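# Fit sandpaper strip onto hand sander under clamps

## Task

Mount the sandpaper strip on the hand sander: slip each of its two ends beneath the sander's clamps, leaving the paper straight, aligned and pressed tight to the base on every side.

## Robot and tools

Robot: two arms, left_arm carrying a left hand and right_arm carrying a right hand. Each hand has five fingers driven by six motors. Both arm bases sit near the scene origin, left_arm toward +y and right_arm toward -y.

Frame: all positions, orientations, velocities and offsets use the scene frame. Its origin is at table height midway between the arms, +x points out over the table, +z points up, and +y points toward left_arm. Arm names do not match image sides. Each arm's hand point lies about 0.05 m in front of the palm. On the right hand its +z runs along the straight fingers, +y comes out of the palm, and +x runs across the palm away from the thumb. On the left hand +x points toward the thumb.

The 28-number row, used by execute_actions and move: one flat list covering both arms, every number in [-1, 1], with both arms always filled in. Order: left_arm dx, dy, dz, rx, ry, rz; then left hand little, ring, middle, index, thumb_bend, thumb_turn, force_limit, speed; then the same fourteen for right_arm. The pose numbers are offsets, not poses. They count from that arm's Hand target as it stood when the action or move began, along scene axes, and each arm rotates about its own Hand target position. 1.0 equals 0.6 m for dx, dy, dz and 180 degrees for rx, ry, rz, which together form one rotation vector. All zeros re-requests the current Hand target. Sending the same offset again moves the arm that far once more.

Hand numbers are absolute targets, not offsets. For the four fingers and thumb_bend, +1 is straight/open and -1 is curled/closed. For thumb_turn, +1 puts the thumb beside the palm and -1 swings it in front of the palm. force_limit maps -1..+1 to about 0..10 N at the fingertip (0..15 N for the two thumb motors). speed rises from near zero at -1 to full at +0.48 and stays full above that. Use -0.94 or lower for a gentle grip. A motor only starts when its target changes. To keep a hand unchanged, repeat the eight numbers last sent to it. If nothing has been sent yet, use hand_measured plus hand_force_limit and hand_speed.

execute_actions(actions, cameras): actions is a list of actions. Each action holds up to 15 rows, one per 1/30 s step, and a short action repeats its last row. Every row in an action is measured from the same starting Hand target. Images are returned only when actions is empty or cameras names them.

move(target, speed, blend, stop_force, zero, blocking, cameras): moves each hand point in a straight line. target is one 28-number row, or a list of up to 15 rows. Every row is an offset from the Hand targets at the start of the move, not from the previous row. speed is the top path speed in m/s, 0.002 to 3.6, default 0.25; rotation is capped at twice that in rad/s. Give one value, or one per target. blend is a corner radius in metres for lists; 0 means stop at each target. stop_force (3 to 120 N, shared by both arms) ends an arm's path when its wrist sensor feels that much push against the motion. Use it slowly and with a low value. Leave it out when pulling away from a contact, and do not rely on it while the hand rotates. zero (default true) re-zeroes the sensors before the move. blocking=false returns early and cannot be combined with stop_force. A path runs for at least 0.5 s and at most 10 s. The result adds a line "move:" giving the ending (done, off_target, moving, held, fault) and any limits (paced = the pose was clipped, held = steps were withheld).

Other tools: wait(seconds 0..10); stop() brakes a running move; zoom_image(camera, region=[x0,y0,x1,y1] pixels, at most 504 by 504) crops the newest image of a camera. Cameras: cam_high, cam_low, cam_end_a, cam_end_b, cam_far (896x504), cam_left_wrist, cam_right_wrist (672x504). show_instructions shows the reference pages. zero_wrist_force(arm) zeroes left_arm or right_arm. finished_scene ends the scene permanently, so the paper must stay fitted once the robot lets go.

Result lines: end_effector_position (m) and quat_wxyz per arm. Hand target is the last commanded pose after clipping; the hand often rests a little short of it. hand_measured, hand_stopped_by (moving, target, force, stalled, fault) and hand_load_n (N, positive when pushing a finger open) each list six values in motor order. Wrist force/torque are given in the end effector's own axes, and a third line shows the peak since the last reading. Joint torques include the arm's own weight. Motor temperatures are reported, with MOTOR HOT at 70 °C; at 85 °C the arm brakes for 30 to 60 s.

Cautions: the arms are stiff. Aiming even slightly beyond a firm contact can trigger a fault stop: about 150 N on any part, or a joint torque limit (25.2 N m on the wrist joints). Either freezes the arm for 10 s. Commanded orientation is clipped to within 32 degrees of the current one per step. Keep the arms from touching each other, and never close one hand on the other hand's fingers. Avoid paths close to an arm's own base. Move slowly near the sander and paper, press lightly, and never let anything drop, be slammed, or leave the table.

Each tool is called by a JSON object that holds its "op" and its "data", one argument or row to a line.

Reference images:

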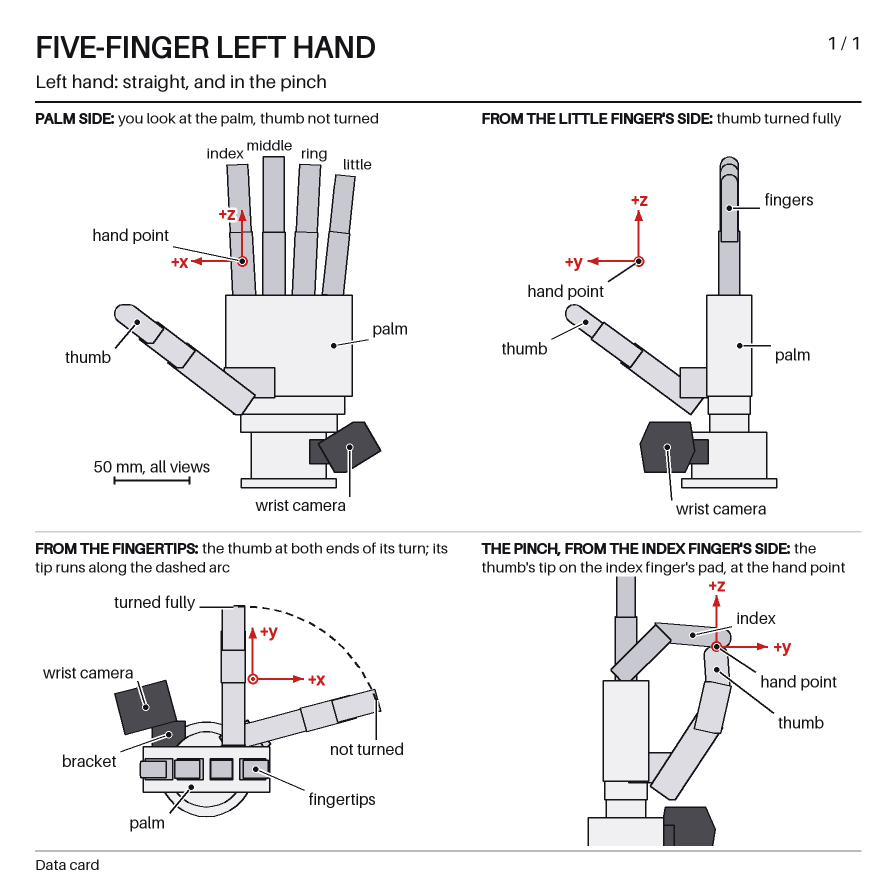

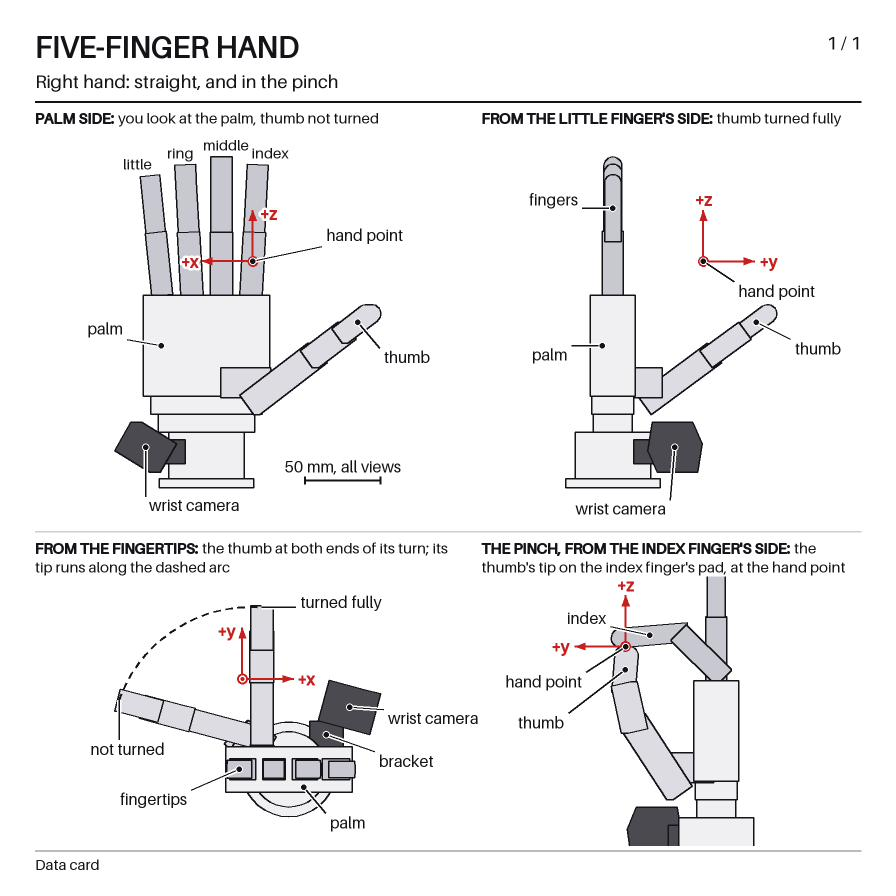

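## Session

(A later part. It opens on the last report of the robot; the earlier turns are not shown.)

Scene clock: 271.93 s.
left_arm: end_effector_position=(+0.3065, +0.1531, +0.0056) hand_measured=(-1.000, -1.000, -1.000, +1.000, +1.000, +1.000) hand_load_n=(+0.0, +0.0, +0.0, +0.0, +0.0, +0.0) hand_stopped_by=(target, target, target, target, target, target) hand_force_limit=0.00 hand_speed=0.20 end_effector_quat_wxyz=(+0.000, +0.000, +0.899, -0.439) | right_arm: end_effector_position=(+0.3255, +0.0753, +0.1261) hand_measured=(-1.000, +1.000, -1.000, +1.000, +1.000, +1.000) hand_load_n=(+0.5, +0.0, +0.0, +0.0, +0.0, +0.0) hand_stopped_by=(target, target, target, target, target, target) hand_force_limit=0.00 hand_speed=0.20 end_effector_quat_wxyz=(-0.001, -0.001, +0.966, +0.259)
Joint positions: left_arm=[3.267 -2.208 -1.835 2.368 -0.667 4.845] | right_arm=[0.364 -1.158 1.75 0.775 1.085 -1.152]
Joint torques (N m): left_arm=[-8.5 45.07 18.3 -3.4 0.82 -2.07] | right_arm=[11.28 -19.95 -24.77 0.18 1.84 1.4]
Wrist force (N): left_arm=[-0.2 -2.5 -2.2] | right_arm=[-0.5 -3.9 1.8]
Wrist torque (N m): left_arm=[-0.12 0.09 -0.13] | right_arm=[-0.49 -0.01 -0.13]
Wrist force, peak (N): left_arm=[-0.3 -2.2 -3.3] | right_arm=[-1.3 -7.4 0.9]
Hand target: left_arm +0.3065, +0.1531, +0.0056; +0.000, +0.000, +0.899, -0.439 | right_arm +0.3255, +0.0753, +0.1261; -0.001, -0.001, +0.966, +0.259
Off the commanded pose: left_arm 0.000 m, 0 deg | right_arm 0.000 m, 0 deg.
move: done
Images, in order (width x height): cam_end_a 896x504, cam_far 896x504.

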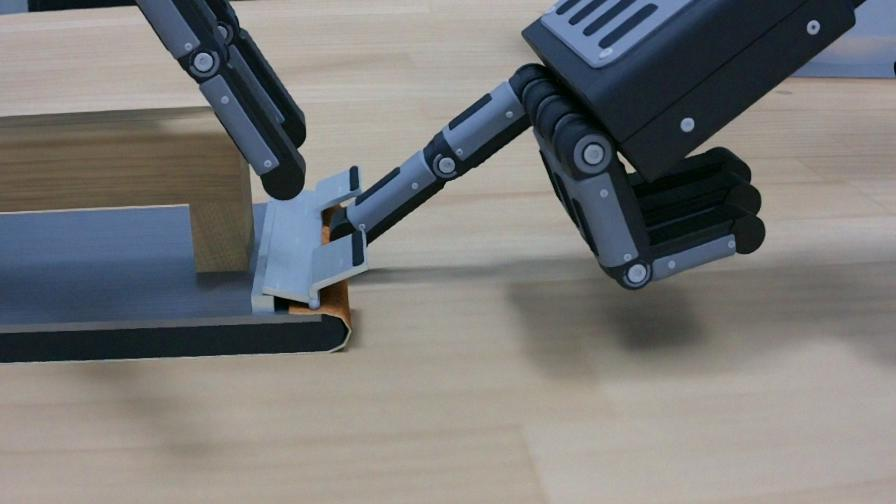

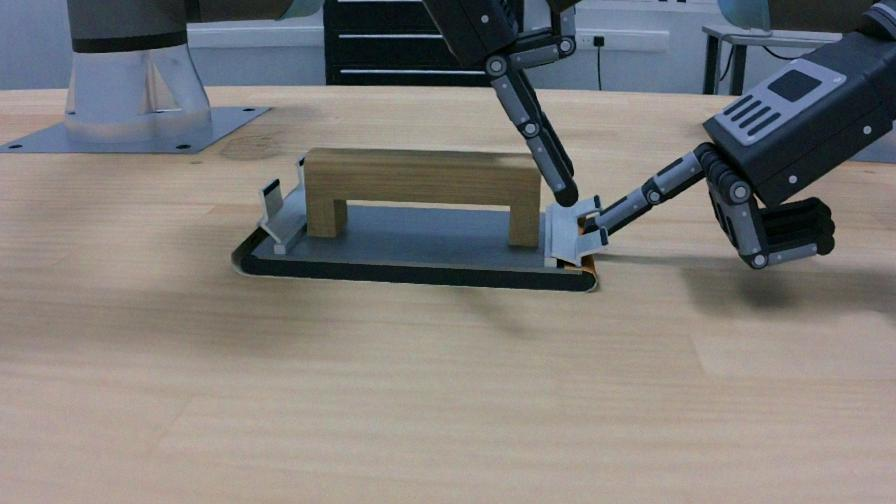

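{"op": "zoom_image", "data": {
  "camera": "cam_end_a",
  "region": [240, 240, 380, 370]
}}

{"op": "zoom_image", "data": {
  "camera": "cam_far",
  "region": [530, 200, 630, 310]
}}

Scaled by 3.600 from the camera's 896x504 image, which has a finer 1280x720 frame.

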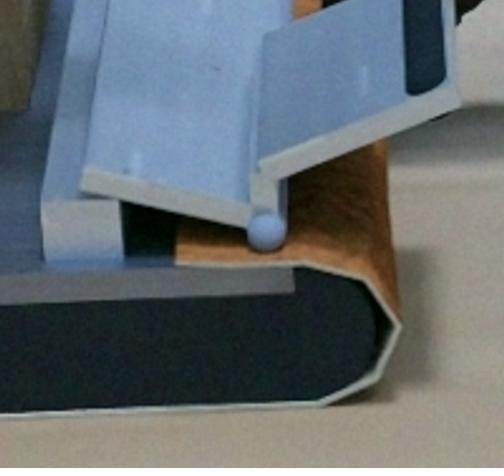

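Scaled by 4.582 from the camera's 896x504 image, which has a finer 1280x720 frame.

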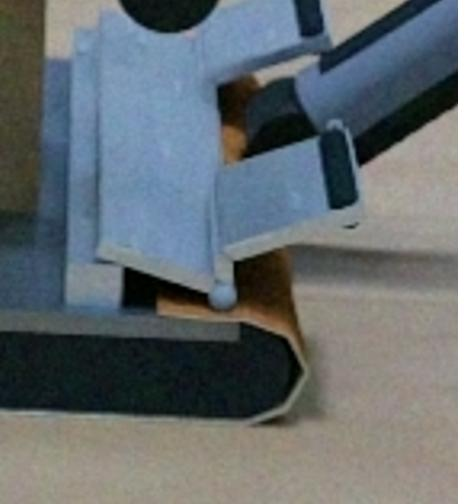

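{"op": "move", "data": {
  "target": [
    [0,0.0158,0.002,0,0,0,-1,-1,-1,1,1,1,0,0.2,0,0,0,0,0,0,-1,1,-1,1,1,1,0,0.2],
    [0,0.0158,-0.0112,0,0,0,-1,-1,-1,1,1,1,0,0.2,0,0,0,0,0,0,-1,1,-1,1,1,1,0,0.2],
    [0,0.0042,-0.0112,0,0,0,-1,-1,-1,1,1,1,0,0.2,0,0,0,0,0,0,-1,1,-1,1,1,1,0,0.2]
  ],
  "speed": [0.05, 0.05, 0.015],
  "stop_force": 6,
  "cameras": ["cam_end_a","cam_far"]
}}

{"op": "zoom_image", "data": {
  "camera": "cam_end_a",
  "region": [240, 240, 380, 370]
}}

{"op": "zoom_image", "data": {
  "camera": "cam_far",
  "region": [530, 200, 630, 310]
}}

Scene clock: 285.20 s.
left_arm: end_effector_position=(+0.3065, +0.1556, -0.0011) hand_measured=(-1.000, -1.000, -1.000, +1.000, +1.000, +1.000) hand_load_n=(+0.0, +0.0, +0.0, -1.0, +0.0, +0.0) hand_stopped_by=(target, target, target, target, target, target) hand_force_limit=0.00 hand_speed=0.20 end_effector_quat_wxyz=(+0.000, +0.000, +0.899, -0.439) | right_arm: end_effector_position=(+0.3255, +0.0753, +0.1261) hand_measured=(-1.000, +1.000, -1.000, +1.000, +1.000, +1.000) hand_load_n=(+0.0, +0.0, +0.0, +0.0, +0.0, +0.0) hand_stopped_by=(target, target, target, target, target, target) hand_force_limit=0.00 hand_speed=0.20 end_effector_quat_wxyz=(-0.001, -0.001, +0.966, +0.259)
Joint positions: left_arm=[3.274 -2.221 -1.838 2.377 -0.667 4.855] | right_arm=[0.364 -1.158 1.75 0.775 1.085 -1.152]
Joint torques (N m): left_arm=[-8.77 50.4 19.49 0.08 3.33 -2.38] | right_arm=[10.24 -19.56 -24.13 0.27 1.88 1.23]
Wrist force (N): left_arm=[0.1 0.1 -1.4] | right_arm=[-0.2 -3.9 1.7]
Wrist torque (N m): left_arm=[-0.22 0.02 -0.12] | right_arm=[-0.51 -0.05 -0.12]
Wrist force, peak (N): left_arm=[-0.3 -2.6 -2.4] | right_arm=[-0.1 -4.4 2.0]
Hand target: left_arm +0.3065, +0.1556, -0.0011; +0.000, +0.000, +0.899, -0.439 | right_arm +0.3255, +0.0753, +0.1261; -0.001, -0.001, +0.966, +0.259
Off the commanded pose: left_arm 0.000 m, 0 deg | right_arm 0.000 m, 0 deg.
move: done
Images, in order (width x height): cam_end_a 896x504, cam_far 896x504.

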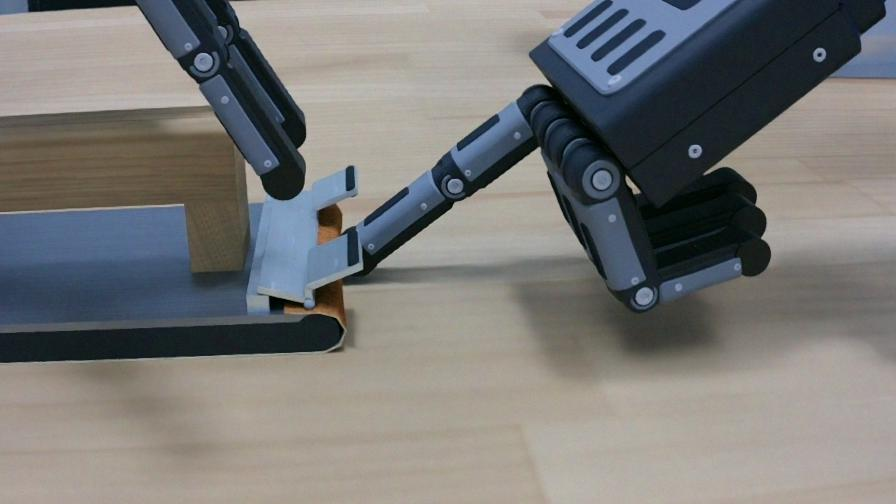

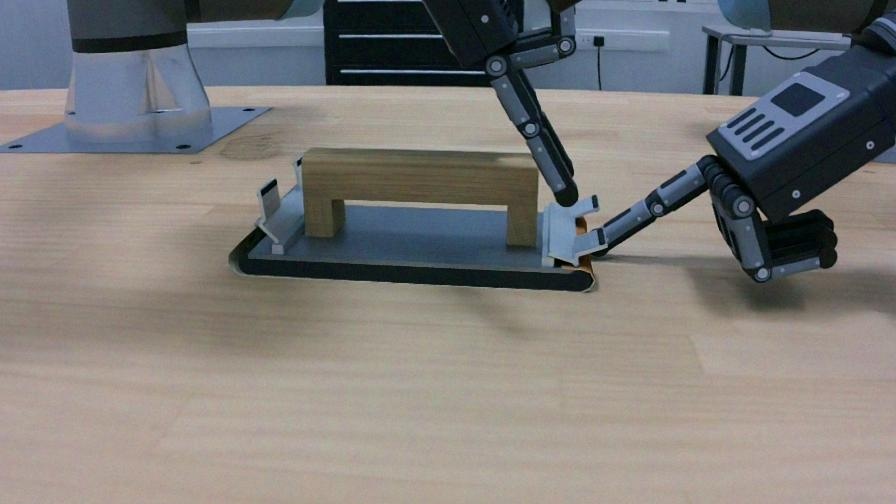

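Scaled by 3.600 from the camera's 896x504 image, which has a finer 1280x720 frame.

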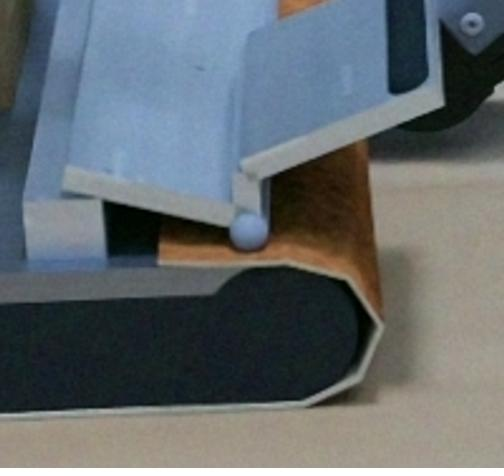

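Scaled by 4.582 from the camera's 896x504 image, which has a finer 1280x720 frame.

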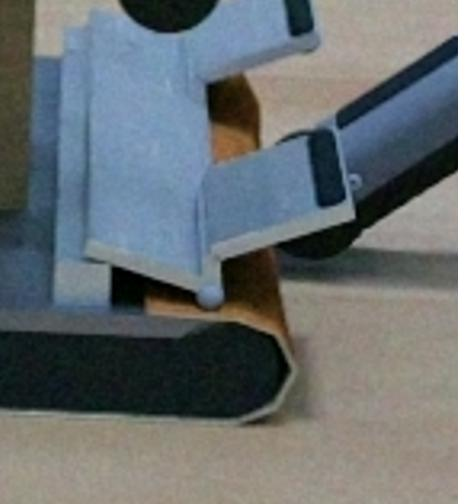

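{"op": "move", "data": {
  "target": [
    [0,0.05,0.04,0,0,0,-1,-1,-1,1,1,1,0,0.2,0,0,0.12,0,0,0,-1,1,-1,1,1,1,0,0.2],
    [0,0.125,0.25,0,0,0,-1,-1,-1,1,1,1,0,0.2,0,-0.4588,0.29,0,0,0,-1,1,-1,1,1,1,0,0.2]
  ],
  "speed": 0.25,
  "blend": 0.02,
  "cameras": ["cam_end_a","cam_end_b","cam_high"]
}}

{"op": "zoom_image", "data": {
  "camera": "cam_end_a",
  "region": [230, 140, 390, 370]
}}

{"op": "zoom_image", "data": {
  "camera": "cam_end_b",
  "region": [310, 170, 450, 380]
}}

{"op": "zoom_image", "data": {
  "camera": "cam_high",
  "region": [410, 120, 510, 190]
}}

Scene clock: 319.20 s.
left_arm: end_effector_position=(+0.3065, +0.2306, +0.1489) hand_measured=(-1.000, -1.000, -1.000, +1.000, +1.000, +1.000) hand_load_n=(+0.0, +0.0, +0.0, +0.0, +0.0, +0.0) hand_stopped_by=(target, target, target, target, target, target) hand_force_limit=0.00 hand_speed=0.20 end_effector_quat_wxyz=(+0.000, +0.000, +0.899, -0.439) | right_arm: end_effector_position=(+0.3255, -0.2000, +0.3001) hand_measured=(-1.000, +1.000, -1.000, +1.000, +1.000, +1.000) hand_load_n=(+0.0, +0.0, +0.0, +0.0, +0.0, +0.0) hand_stopped_by=(target, target, target, target, target, target) hand_force_limit=0.00 hand_speed=0.20 end_effector_quat_wxyz=(-0.001, -0.001, +0.966, +0.259)
Joint positions: left_arm=[3.463 -1.972 -1.817 1.881 -0.71 5.146] | right_arm=[-0.452 -1.525 1.849 1.494 1.104 -2.078]
Joint torques (N m): left_arm=[8.97 44.82 23.46 -5.52 -0.88 2.89] | right_arm=[-7.77 -31 -10.55 3.89 1.83 -1.4]
Wrist force (N): left_arm=[-0.5 -1.2 0.0] | right_arm=[-0.8 -4.1 2.1]
Wrist torque (N m): left_arm=[-0.28 0.07 -0.29] | right_arm=[-0.56 0.04 0.02]
Wrist force, peak (N): left_arm=[-0.7 -1.7 -0.3] | right_arm=[-0.4 -5.0 3.1]
Hand target: left_arm +0.3065, +0.2306, +0.1489; +0.000, +0.000, +0.899, -0.439 | right_arm +0.3255, -0.2000, +0.3001; -0.001, -0.001, +0.966, +0.259
Off the commanded pose: left_arm 0.000 m, 0 deg | right_arm 0.000 m, 0 deg.
move: done
Images, in order (width x height): cam_high 896x504, cam_end_a 896x504, cam_end_b 896x504.

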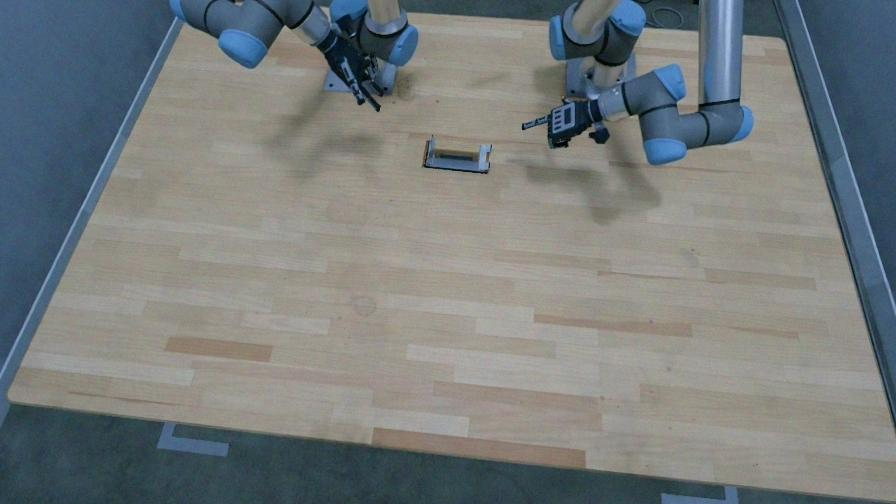

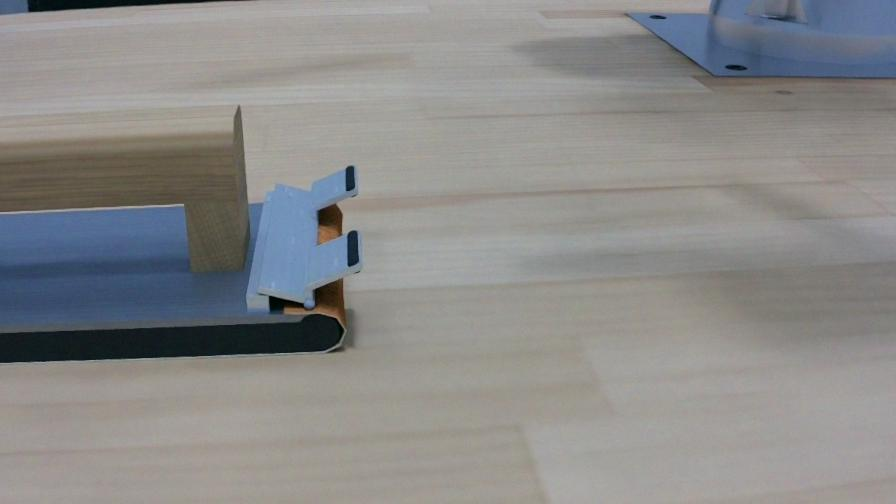

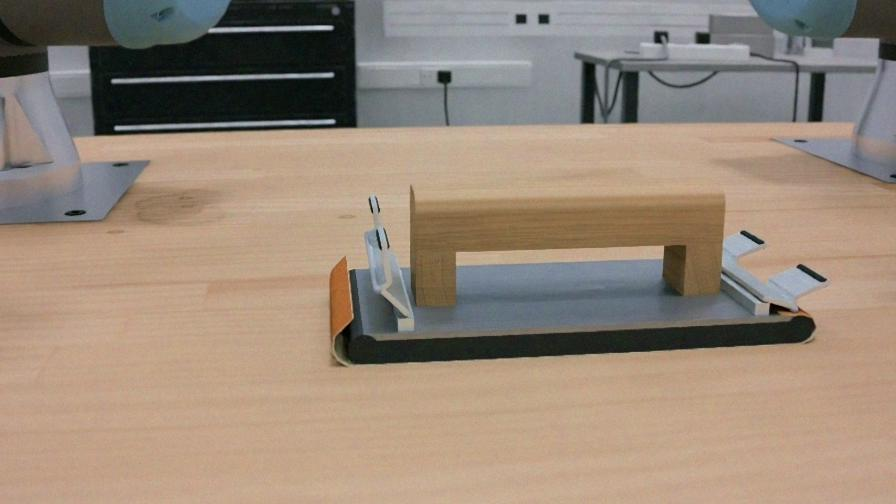

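Scaled by 2.191 from the camera's 896x504 image, which has a finer 1280x720 frame.

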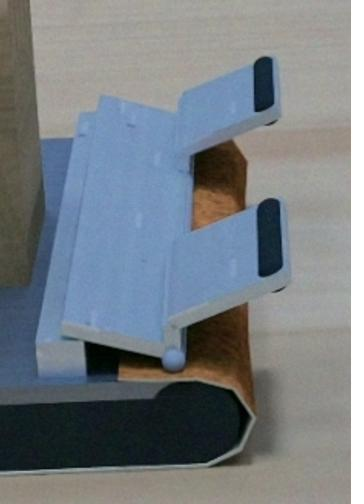

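Scaled by 2.400 from the camera's 896x504 image, which has a finer 1280x720 frame.

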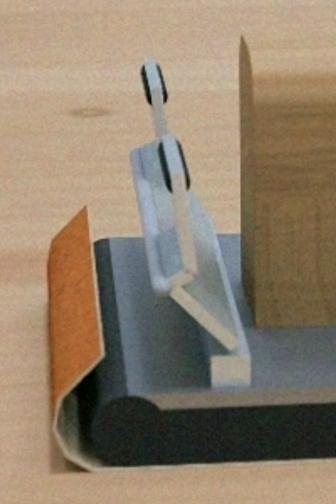

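Scaled by 5.040 from the camera's 896x504 image, which has a finer 1280x720 frame.

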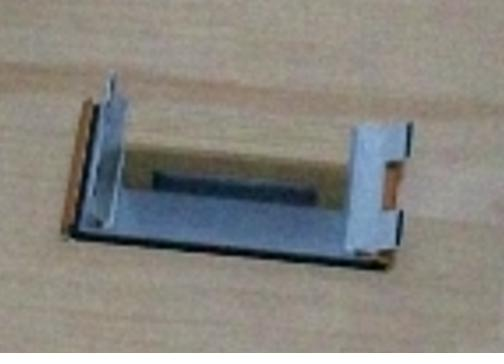

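{"op": "move", "data": {
  "target": [
    [0.0317,-0.051,0.2018,0,0.3284,0.3774,-1,1,-1,1,1,1,0,0.2,-0.0317,-0.0833,-0.0333,0,0.328,-0.3775,-1,-1,-1,1,1,1,0,0.2],
    [0.0317,-0.1843,0.2018,0,0.6567,0.7547,-1,1,-1,1,1,1,0,0.2,-0.0317,-0.0627,-0.05,0,0.6563,-0.7547,-1,-1,-1,1,1,1,0,0.2]
  ],
  "speed": 0.4,
  "cameras": ["cam_high","cam_end_b"]
}}

Scene clock: 330.27 s.
left_arm: end_effector_position=(+0.3255, +0.1201, +0.2699) hand_measured=(-1.000, +1.000, -1.000, +1.000, +1.000, +1.000) hand_load_n=(+0.0, +0.0, +0.0, +0.0, +0.0, +0.0) hand_stopped_by=(target, target, target, target, target, target) hand_force_limit=0.00 hand_speed=0.20 end_effector_quat_wxyz=(+0.259, +0.966, +0.000, +0.000) | right_arm: end_effector_position=(+0.3065, -0.2376, +0.2701) hand_measured=(-1.000, -1.000, -1.000, +1.000, +1.000, +1.000) hand_load_n=(+0.0, +0.0, -0.5, +0.0, +0.0, +0.0) hand_stopped_by=(target, target, target, target, target, target) hand_force_limit=0.00 hand_speed=0.20 end_effector_quat_wxyz=(-0.438, +0.899, +0.000, +0.001)
Joint positions: left_arm=[3.232 -1.775 -1.69 1.868 -1.048 1.624] | right_arm=[-0.454 -1.408 1.823 1.659 0.78 0.909]
Joint torques (N m): left_arm=[-7.51 39.4 26.74 -5.35 -1.21 -2.37] | right_arm=[11.14 -11.12 -25.93 0.49 1.64 1.65]
Wrist force (N): left_arm=[-0.5 -0.2 -0.1] | right_arm=[-0.6 -0.7 1.2]
Wrist torque (N m): left_arm=[-0.03 0.07 -0.03] | right_arm=[-0.15 0.02 -0.08]
Wrist force, peak (N): left_arm=[-1.0 -1.3 -0.3] | right_arm=[-0.8 -4.3 1.9]
Hand target: left_arm +0.3255, +0.1200, +0.2700; +0.259, +0.966, +0.000, +0.000 | right_arm +0.3064, -0.2376, +0.2701; -0.438, +0.899, +0.000, +0.001
Off the commanded pose: left_arm 0.000 m, 0 deg | right_arm 0.000 m, 0 deg.
move: done
Images, in order (width x height): cam_high 896x504, cam_end_b 896x504.

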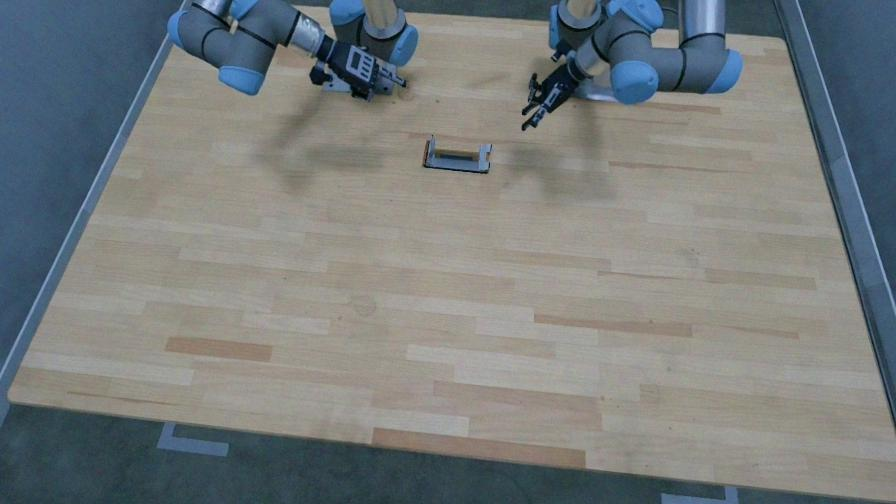

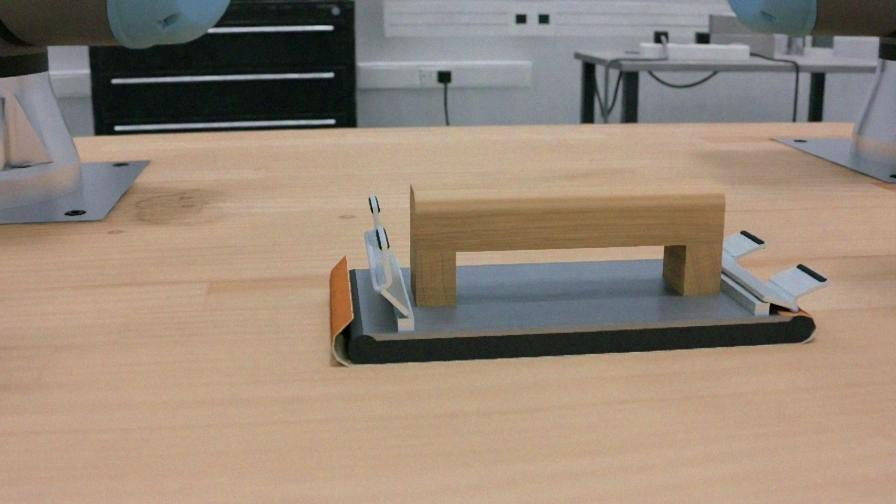

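{"op": "move", "data": {
  "target": [0,-0.3808,-0.15,0,0,0,-1,1,-1,1,1,1,0,0.2,0,0,-0.3862,0,0,0,-1,-1,-1,1,1,1,0,0.2],
  "speed": 0.25,
  "cameras": ["cam_high","cam_end_b","cam_far"]
}}

{"op": "zoom_image", "data": {
  "camera": "cam_end_b",
  "region": [210, 120, 460, 380]
}}

{"op": "zoom_image", "data": {
  "camera": "cam_high",
  "region": [380, 90, 510, 190]
}}

{"op": "zoom_image", "data": {
  "camera": "cam_far",
  "region": [130, 60, 340, 290]
}}

Scene clock: 335.03 s.
left_arm: end_effector_position=(+0.3255, -0.1084, +0.1800) hand_measured=(-1.000, +1.000, -1.000, +1.000, +1.000, +1.000) hand_load_n=(+0.0, +0.0, +0.0, +0.0, +0.0, +0.0) hand_stopped_by=(target, target, target, target, target, target) hand_force_limit=0.00 hand_speed=0.20 end_effector_quat_wxyz=(+0.259, +0.966, +0.000, +0.000) | right_arm: end_effector_position=(+0.3064, -0.2376, +0.0384) hand_measured=(-1.000, -1.000, -1.000, +1.000, +1.000, +1.000) hand_load_n=(+0.0, +0.0, +0.0, +0.0, +0.0, +0.0) hand_stopped_by=(target, target, target, target, target, target) hand_force_limit=0.00 hand_speed=0.20 end_effector_quat_wxyz=(-0.438, +0.899, +0.000, +0.001)
Joint positions: left_arm=[2.696 -2.095 -1.406 2.195 -1.113 1.019] | right_arm=[-0.454 -1.023 2.039 1.058 0.78 0.909]
Joint torques (N m): left_arm=[-8.2 30.75 25.75 -1.02 -1.25 -2.55] | right_arm=[10.3 -18.02 -16.52 0.94 -3.82 1.34]
Wrist force (N): left_arm=[-0.1 -0.2 -0.1] | right_arm=[-0.6 -0.9 1.5]
Wrist torque (N m): left_arm=[-0.05 0.01 0.00] | right_arm=[-0.21 0.01 -0.09]
Wrist force, peak (N): left_arm=[-0.7 -1.1 -0.8] | right_arm=[-0.7 0.4 2.2]
Hand target: left_arm +0.3255, -0.1084, +0.1800; +0.259, +0.966, +0.000, +0.000 | right_arm +0.3064, -0.2376, +0.0383; -0.438, +0.899, +0.000, +0.001
Off the commanded pose: left_arm 0.000 m, 0 deg | right_arm 0.000 m, 0 deg.
move: done
Images, in order (width x height): cam_high 896x504, cam_end_b 896x504, cam_far 896x504.

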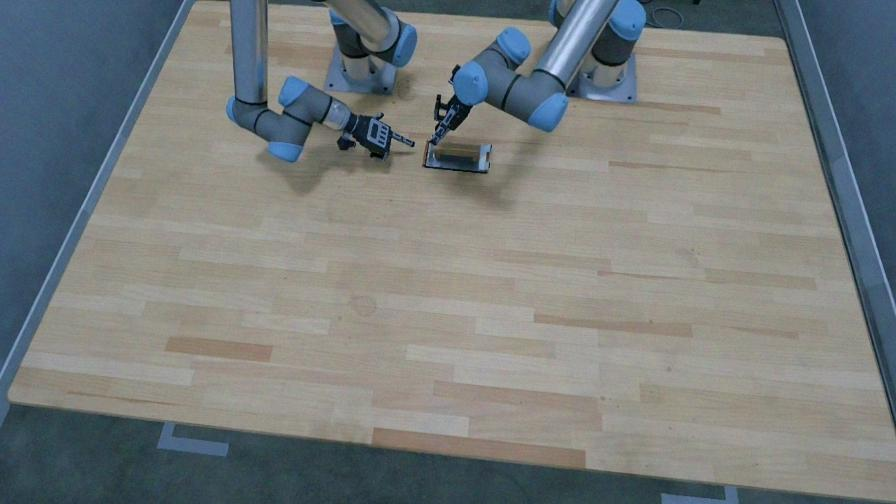

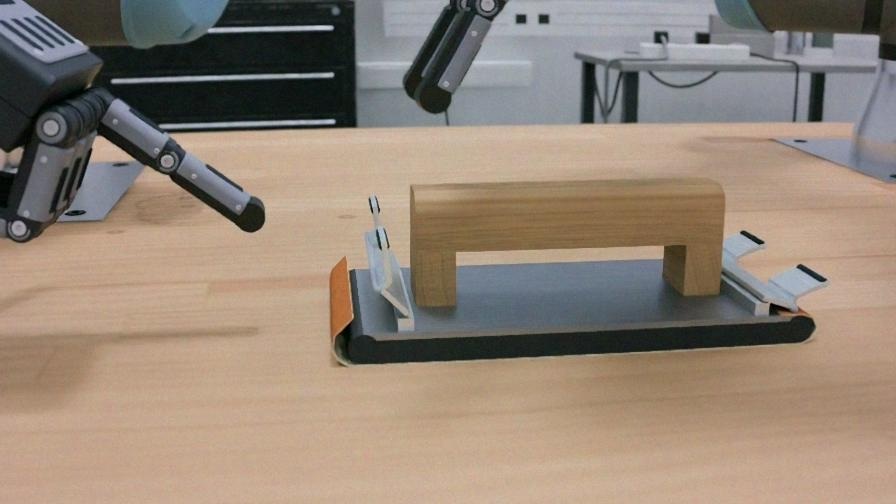

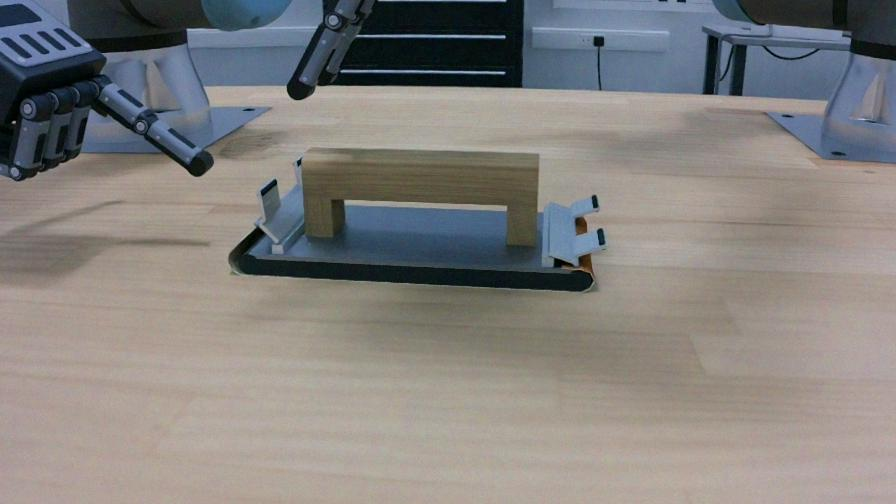

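Scaled by 1.938 from the camera's 896x504 image, which has a finer 1280x720 frame.

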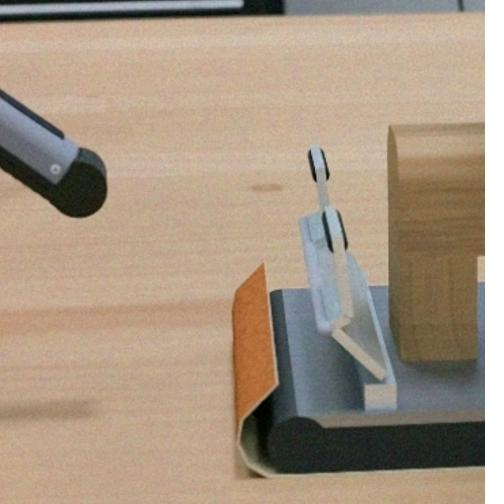

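Scaled by 3.877 from the camera's 896x504 image, which has a finer 1280x720 frame.

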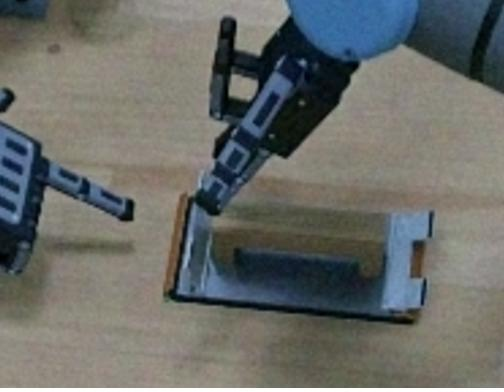

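Scaled by 2.191 from the camera's 896x504 image, which has a finer 1280x720 frame.

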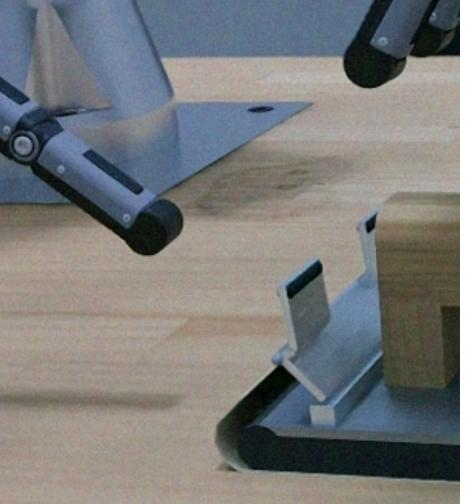

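{"op": "move", "data": {
  "target": [0,-0.0017,-0.078,0,0,0,-1,1,-1,1,1,1,0,0.2,0,0.03,-0.0633,0,0,0,-1,-1,-1,1,1,1,0,0.2],
  "speed": 0.06,
  "stop_force": 7,
  "cameras": ["cam_high","cam_end_b","cam_far"]
}}

{"op": "zoom_image", "data": {
  "camera": "cam_end_b",
  "region": [210, 120, 460, 380]
}}

{"op": "zoom_image", "data": {
  "camera": "cam_high",
  "region": [380, 90, 510, 190]
}}

{"op": "zoom_image", "data": {
  "camera": "cam_far",
  "region": [130, 60, 340, 290]
}}

Scene clock: 352.57 s.
left_arm: end_effector_position=(+0.3255, -0.1095, +0.1332) hand_measured=(-1.000, +1.000, -1.000, +1.000, +1.000, +1.000) hand_load_n=(+0.0, +0.0, +0.0, +0.5, +0.0, +0.0) hand_stopped_by=(target, target, target, target, target, target) hand_force_limit=0.00 hand_speed=0.20 end_effector_quat_wxyz=(+0.259, +0.966, +0.000, +0.000) | right_arm: end_effector_position=(+0.3064, -0.2196, +0.0004) hand_measured=(-1.000, -1.000, -1.000, +1.000, +1.000, +1.000) hand_load_n=(+0.0, +0.0, +0.0, +0.0, +0.0, -0.5) hand_stopped_by=(target, target, target, target, target, target) hand_force_limit=0.00 hand_speed=0.20 end_effector_quat_wxyz=(-0.438, +0.899, +0.000, +0.001)
Joint positions: left_arm=[2.694 -2.141 -1.462 2.297 -1.114 1.017] | right_arm=[-0.405 -0.943 2.039 0.935 0.757 0.971]
Joint torques (N m): left_arm=[-8.43 32.73 5.69 0.56 -1.21 -2.23] | right_arm=[9.83 -19.53 -15.89 0.71 -3.88 1.3]
Wrist force (N): left_arm=[-0.1 -0.1 0.3] | right_arm=[-0.4 -0.6 1.1]
Wrist torque (N m): left_arm=[-0.06 0.02 0.00] | right_arm=[-0.12 0.00 -0.08]
Wrist force, peak (N): left_arm=[-0.5 -0.4 -0.2] | right_arm=[-0.5 -1.2 1.3]
Hand target: left_arm +0.3255, -0.1095, +0.1332; +0.259, +0.966, +0.000, +0.000 | right_arm +0.3064, -0.2196, +0.0004; -0.438, +0.899, +0.000, +0.001
Off the commanded pose: left_arm 0.000 m, 0 deg | right_arm 0.000 m, 0 deg.
move: done
Images, in order (width x height): cam_high 896x504, cam_end_b 896x504, cam_far 896x504.

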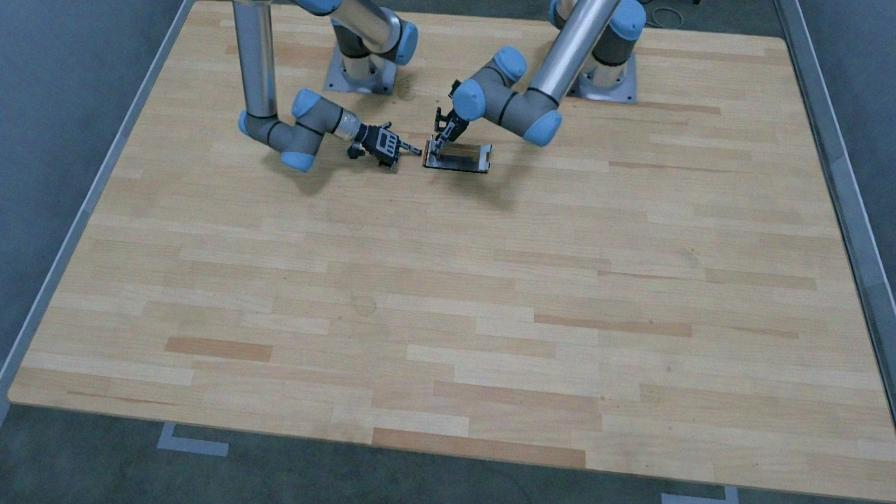

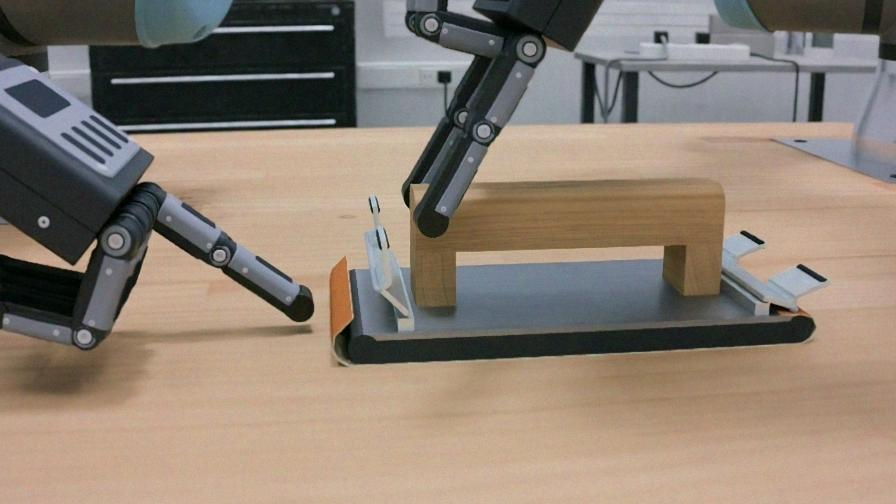

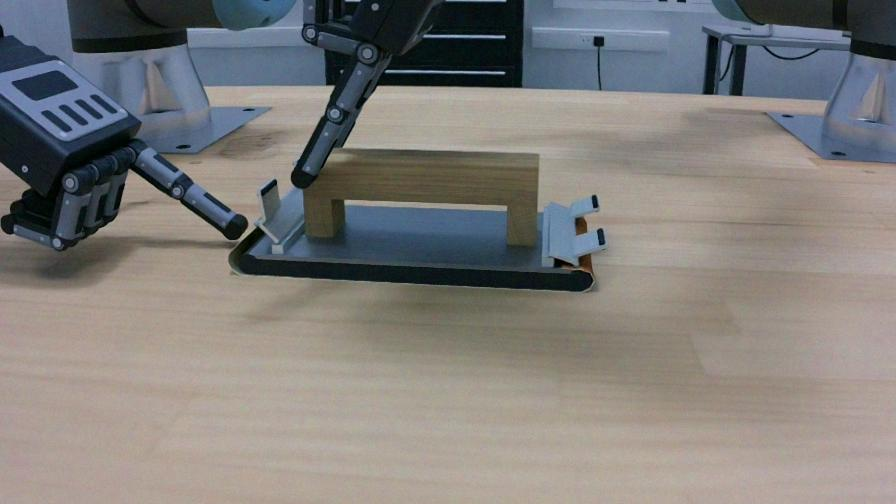

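Scaled by 1.938 from the camera's 896x504 image, which has a finer 1280x720 frame.

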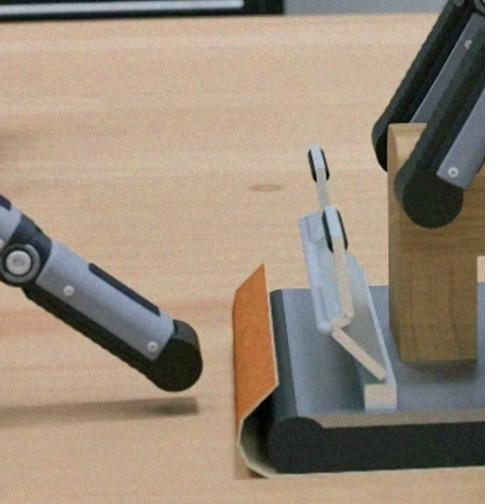

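Scaled by 3.877 from the camera's 896x504 image, which has a finer 1280x720 frame.

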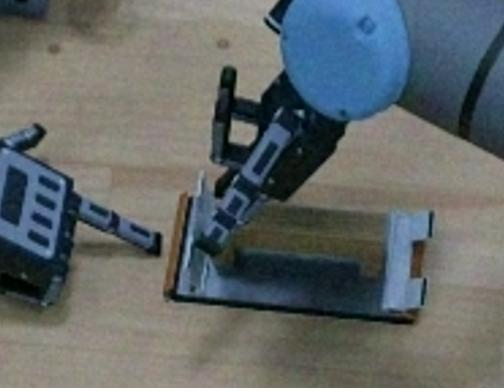

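Scaled by 2.191 from the camera's 896x504 image, which has a finer 1280x720 frame.

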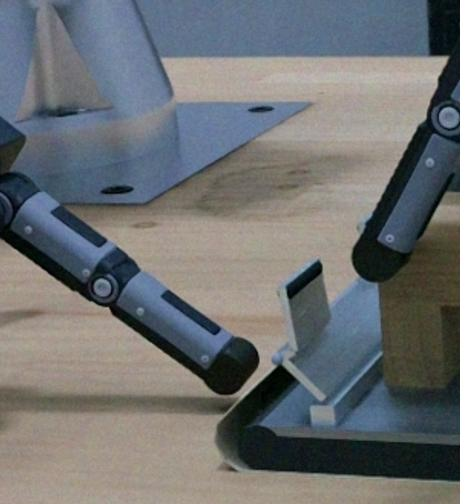

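{"op": "move", "data": {
  "target": [
    [0,0,0,0,0,0,-1,1,-1,1,1,1,0,0.2,0,0.0178,0,0,0,0,-1,-1,-1,1,1,1,0,0.2],
    [0,0,0,0,0,0,-1,1,-1,1,1,1,0,0.2,0,0.0198,0.0017,0,0,0,-1,-1,-1,1,1,1,0,0.2],
    [0,0,0,0,0,0,-1,1,-1,1,1,1,0,0.2,0,0.025,0.0087,0,0,0,-1,-1,-1,1,1,1,0,0.2]
  ],
  "speed": 0.02,
  "stop_force": 8,
  "cameras": ["cam_end_b","cam_far","cam_high"]
}}

{"op": "zoom_image", "data": {
  "camera": "cam_end_b",
  "region": [300, 180, 450, 380]
}}

{"op": "zoom_image", "data": {
  "camera": "cam_far",
  "region": [200, 150, 330, 300]
}}

{"op": "zoom_image", "data": {
  "camera": "cam_high",
  "region": [400, 120, 510, 190]
}}

Scene clock: 361.33 s.
left_arm: end_effector_position=(+0.3255, -0.1095, +0.1332) hand_measured=(-1.000, +1.000, -1.000, +1.000, +1.000, +1.000) hand_load_n=(+0.0, +0.0, +0.0, +0.0, +0.0, +0.0) hand_stopped_by=(target, target, target, target, target, target) hand_force_limit=0.00 hand_speed=0.20 end_effector_quat_wxyz=(+0.259, +0.966, +0.000, +0.000) | right_arm: end_effector_position=(+0.3064, -0.2046, +0.0056) hand_measured=(-1.000, -1.000, -1.000, +1.000, +1.000, +1.000) hand_load_n=(+0.5, +0.0, +0.0, +0.0, +0.0, -0.5) hand_stopped_by=(target, target, target, target, target, target) hand_force_limit=0.00 hand_speed=0.20 end_effector_quat_wxyz=(-0.438, +0.899, +0.000, +0.001)
Joint positions: left_arm=[2.694 -2.141 -1.462 2.297 -1.114 1.017] | right_arm=[-0.364 -0.961 2.034 0.918 0.74 1.025]
Joint torques (N m): left_arm=[-7.52 32.86 5.56 0.47 -0.53 -2.24] | right_arm=[10.25 -43.67 -16.35 3.86 -3.74 1.19]
Wrist force (N): left_arm=[0.1 -0.2 -0.1] | right_arm=[-0.6 -0.4 1.1]
Wrist torque (N m): left_arm=[-0.04 -0.02 0.00] | right_arm=[-0.11 0.01 -0.07]
Wrist force, peak (N): left_arm=[0.0 -0.6 0.3] | right_arm=[-0.4 -0.9 1.6]
Hand target: left_arm +0.3255, -0.1095, +0.1332; +0.259, +0.966, +0.000, +0.000 | right_arm +0.3064, -0.2046, +0.0056; -0.438, +0.899, +0.000, +0.001
Off the commanded pose: left_arm 0.000 m, 0 deg | right_arm 0.000 m, 0 deg.
move: done
Images, in order (width x height): cam_high 896x504, cam_end_b 896x504, cam_far 896x504.

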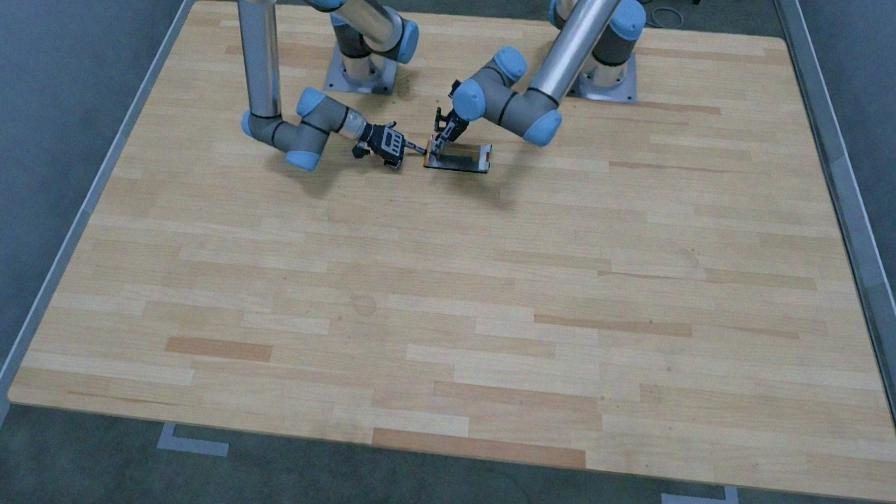

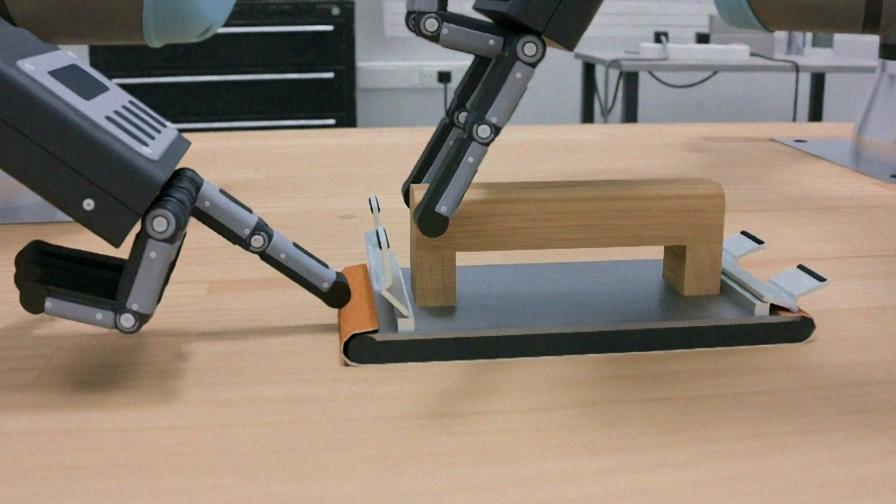

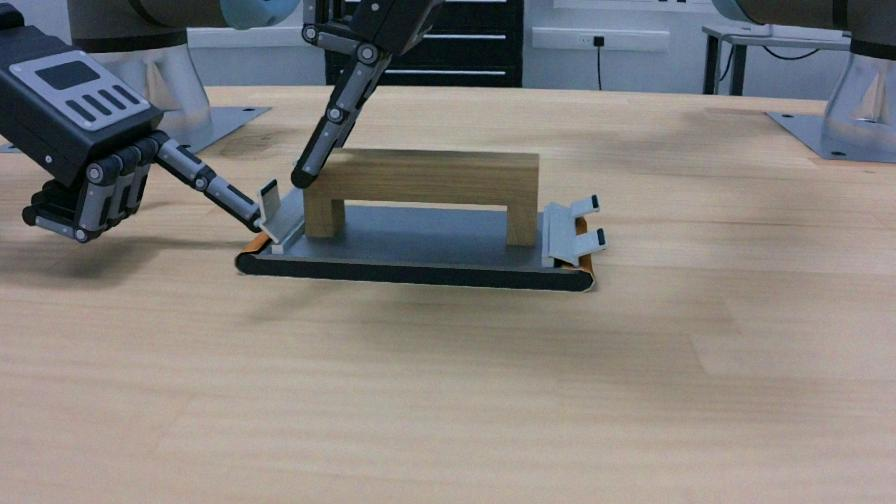

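Scaled by 2.520 from the camera's 896x504 image, which has a finer 1280x720 frame.

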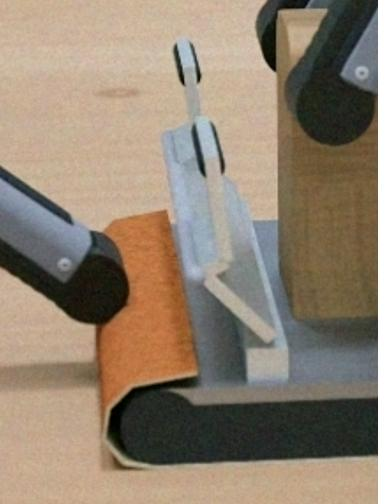

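Scaled by 3.360 from the camera's 896x504 image, which has a finer 1280x720 frame.

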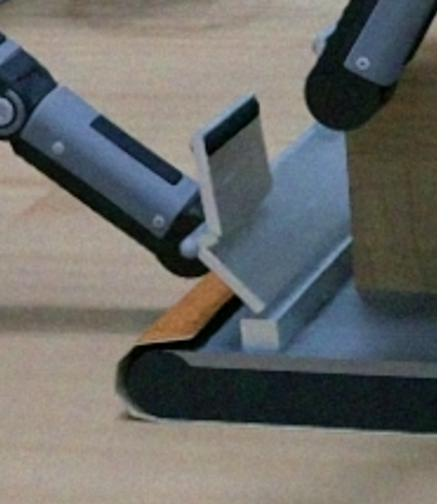

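Scaled by 4.582 from the camera's 896x504 image, which has a finer 1280x720 frame.

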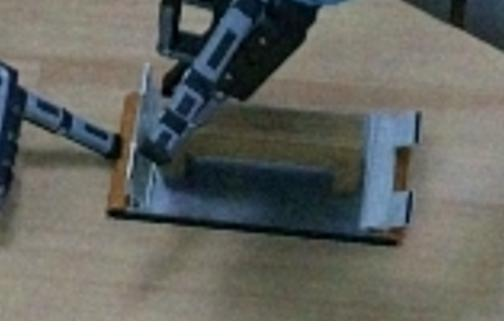

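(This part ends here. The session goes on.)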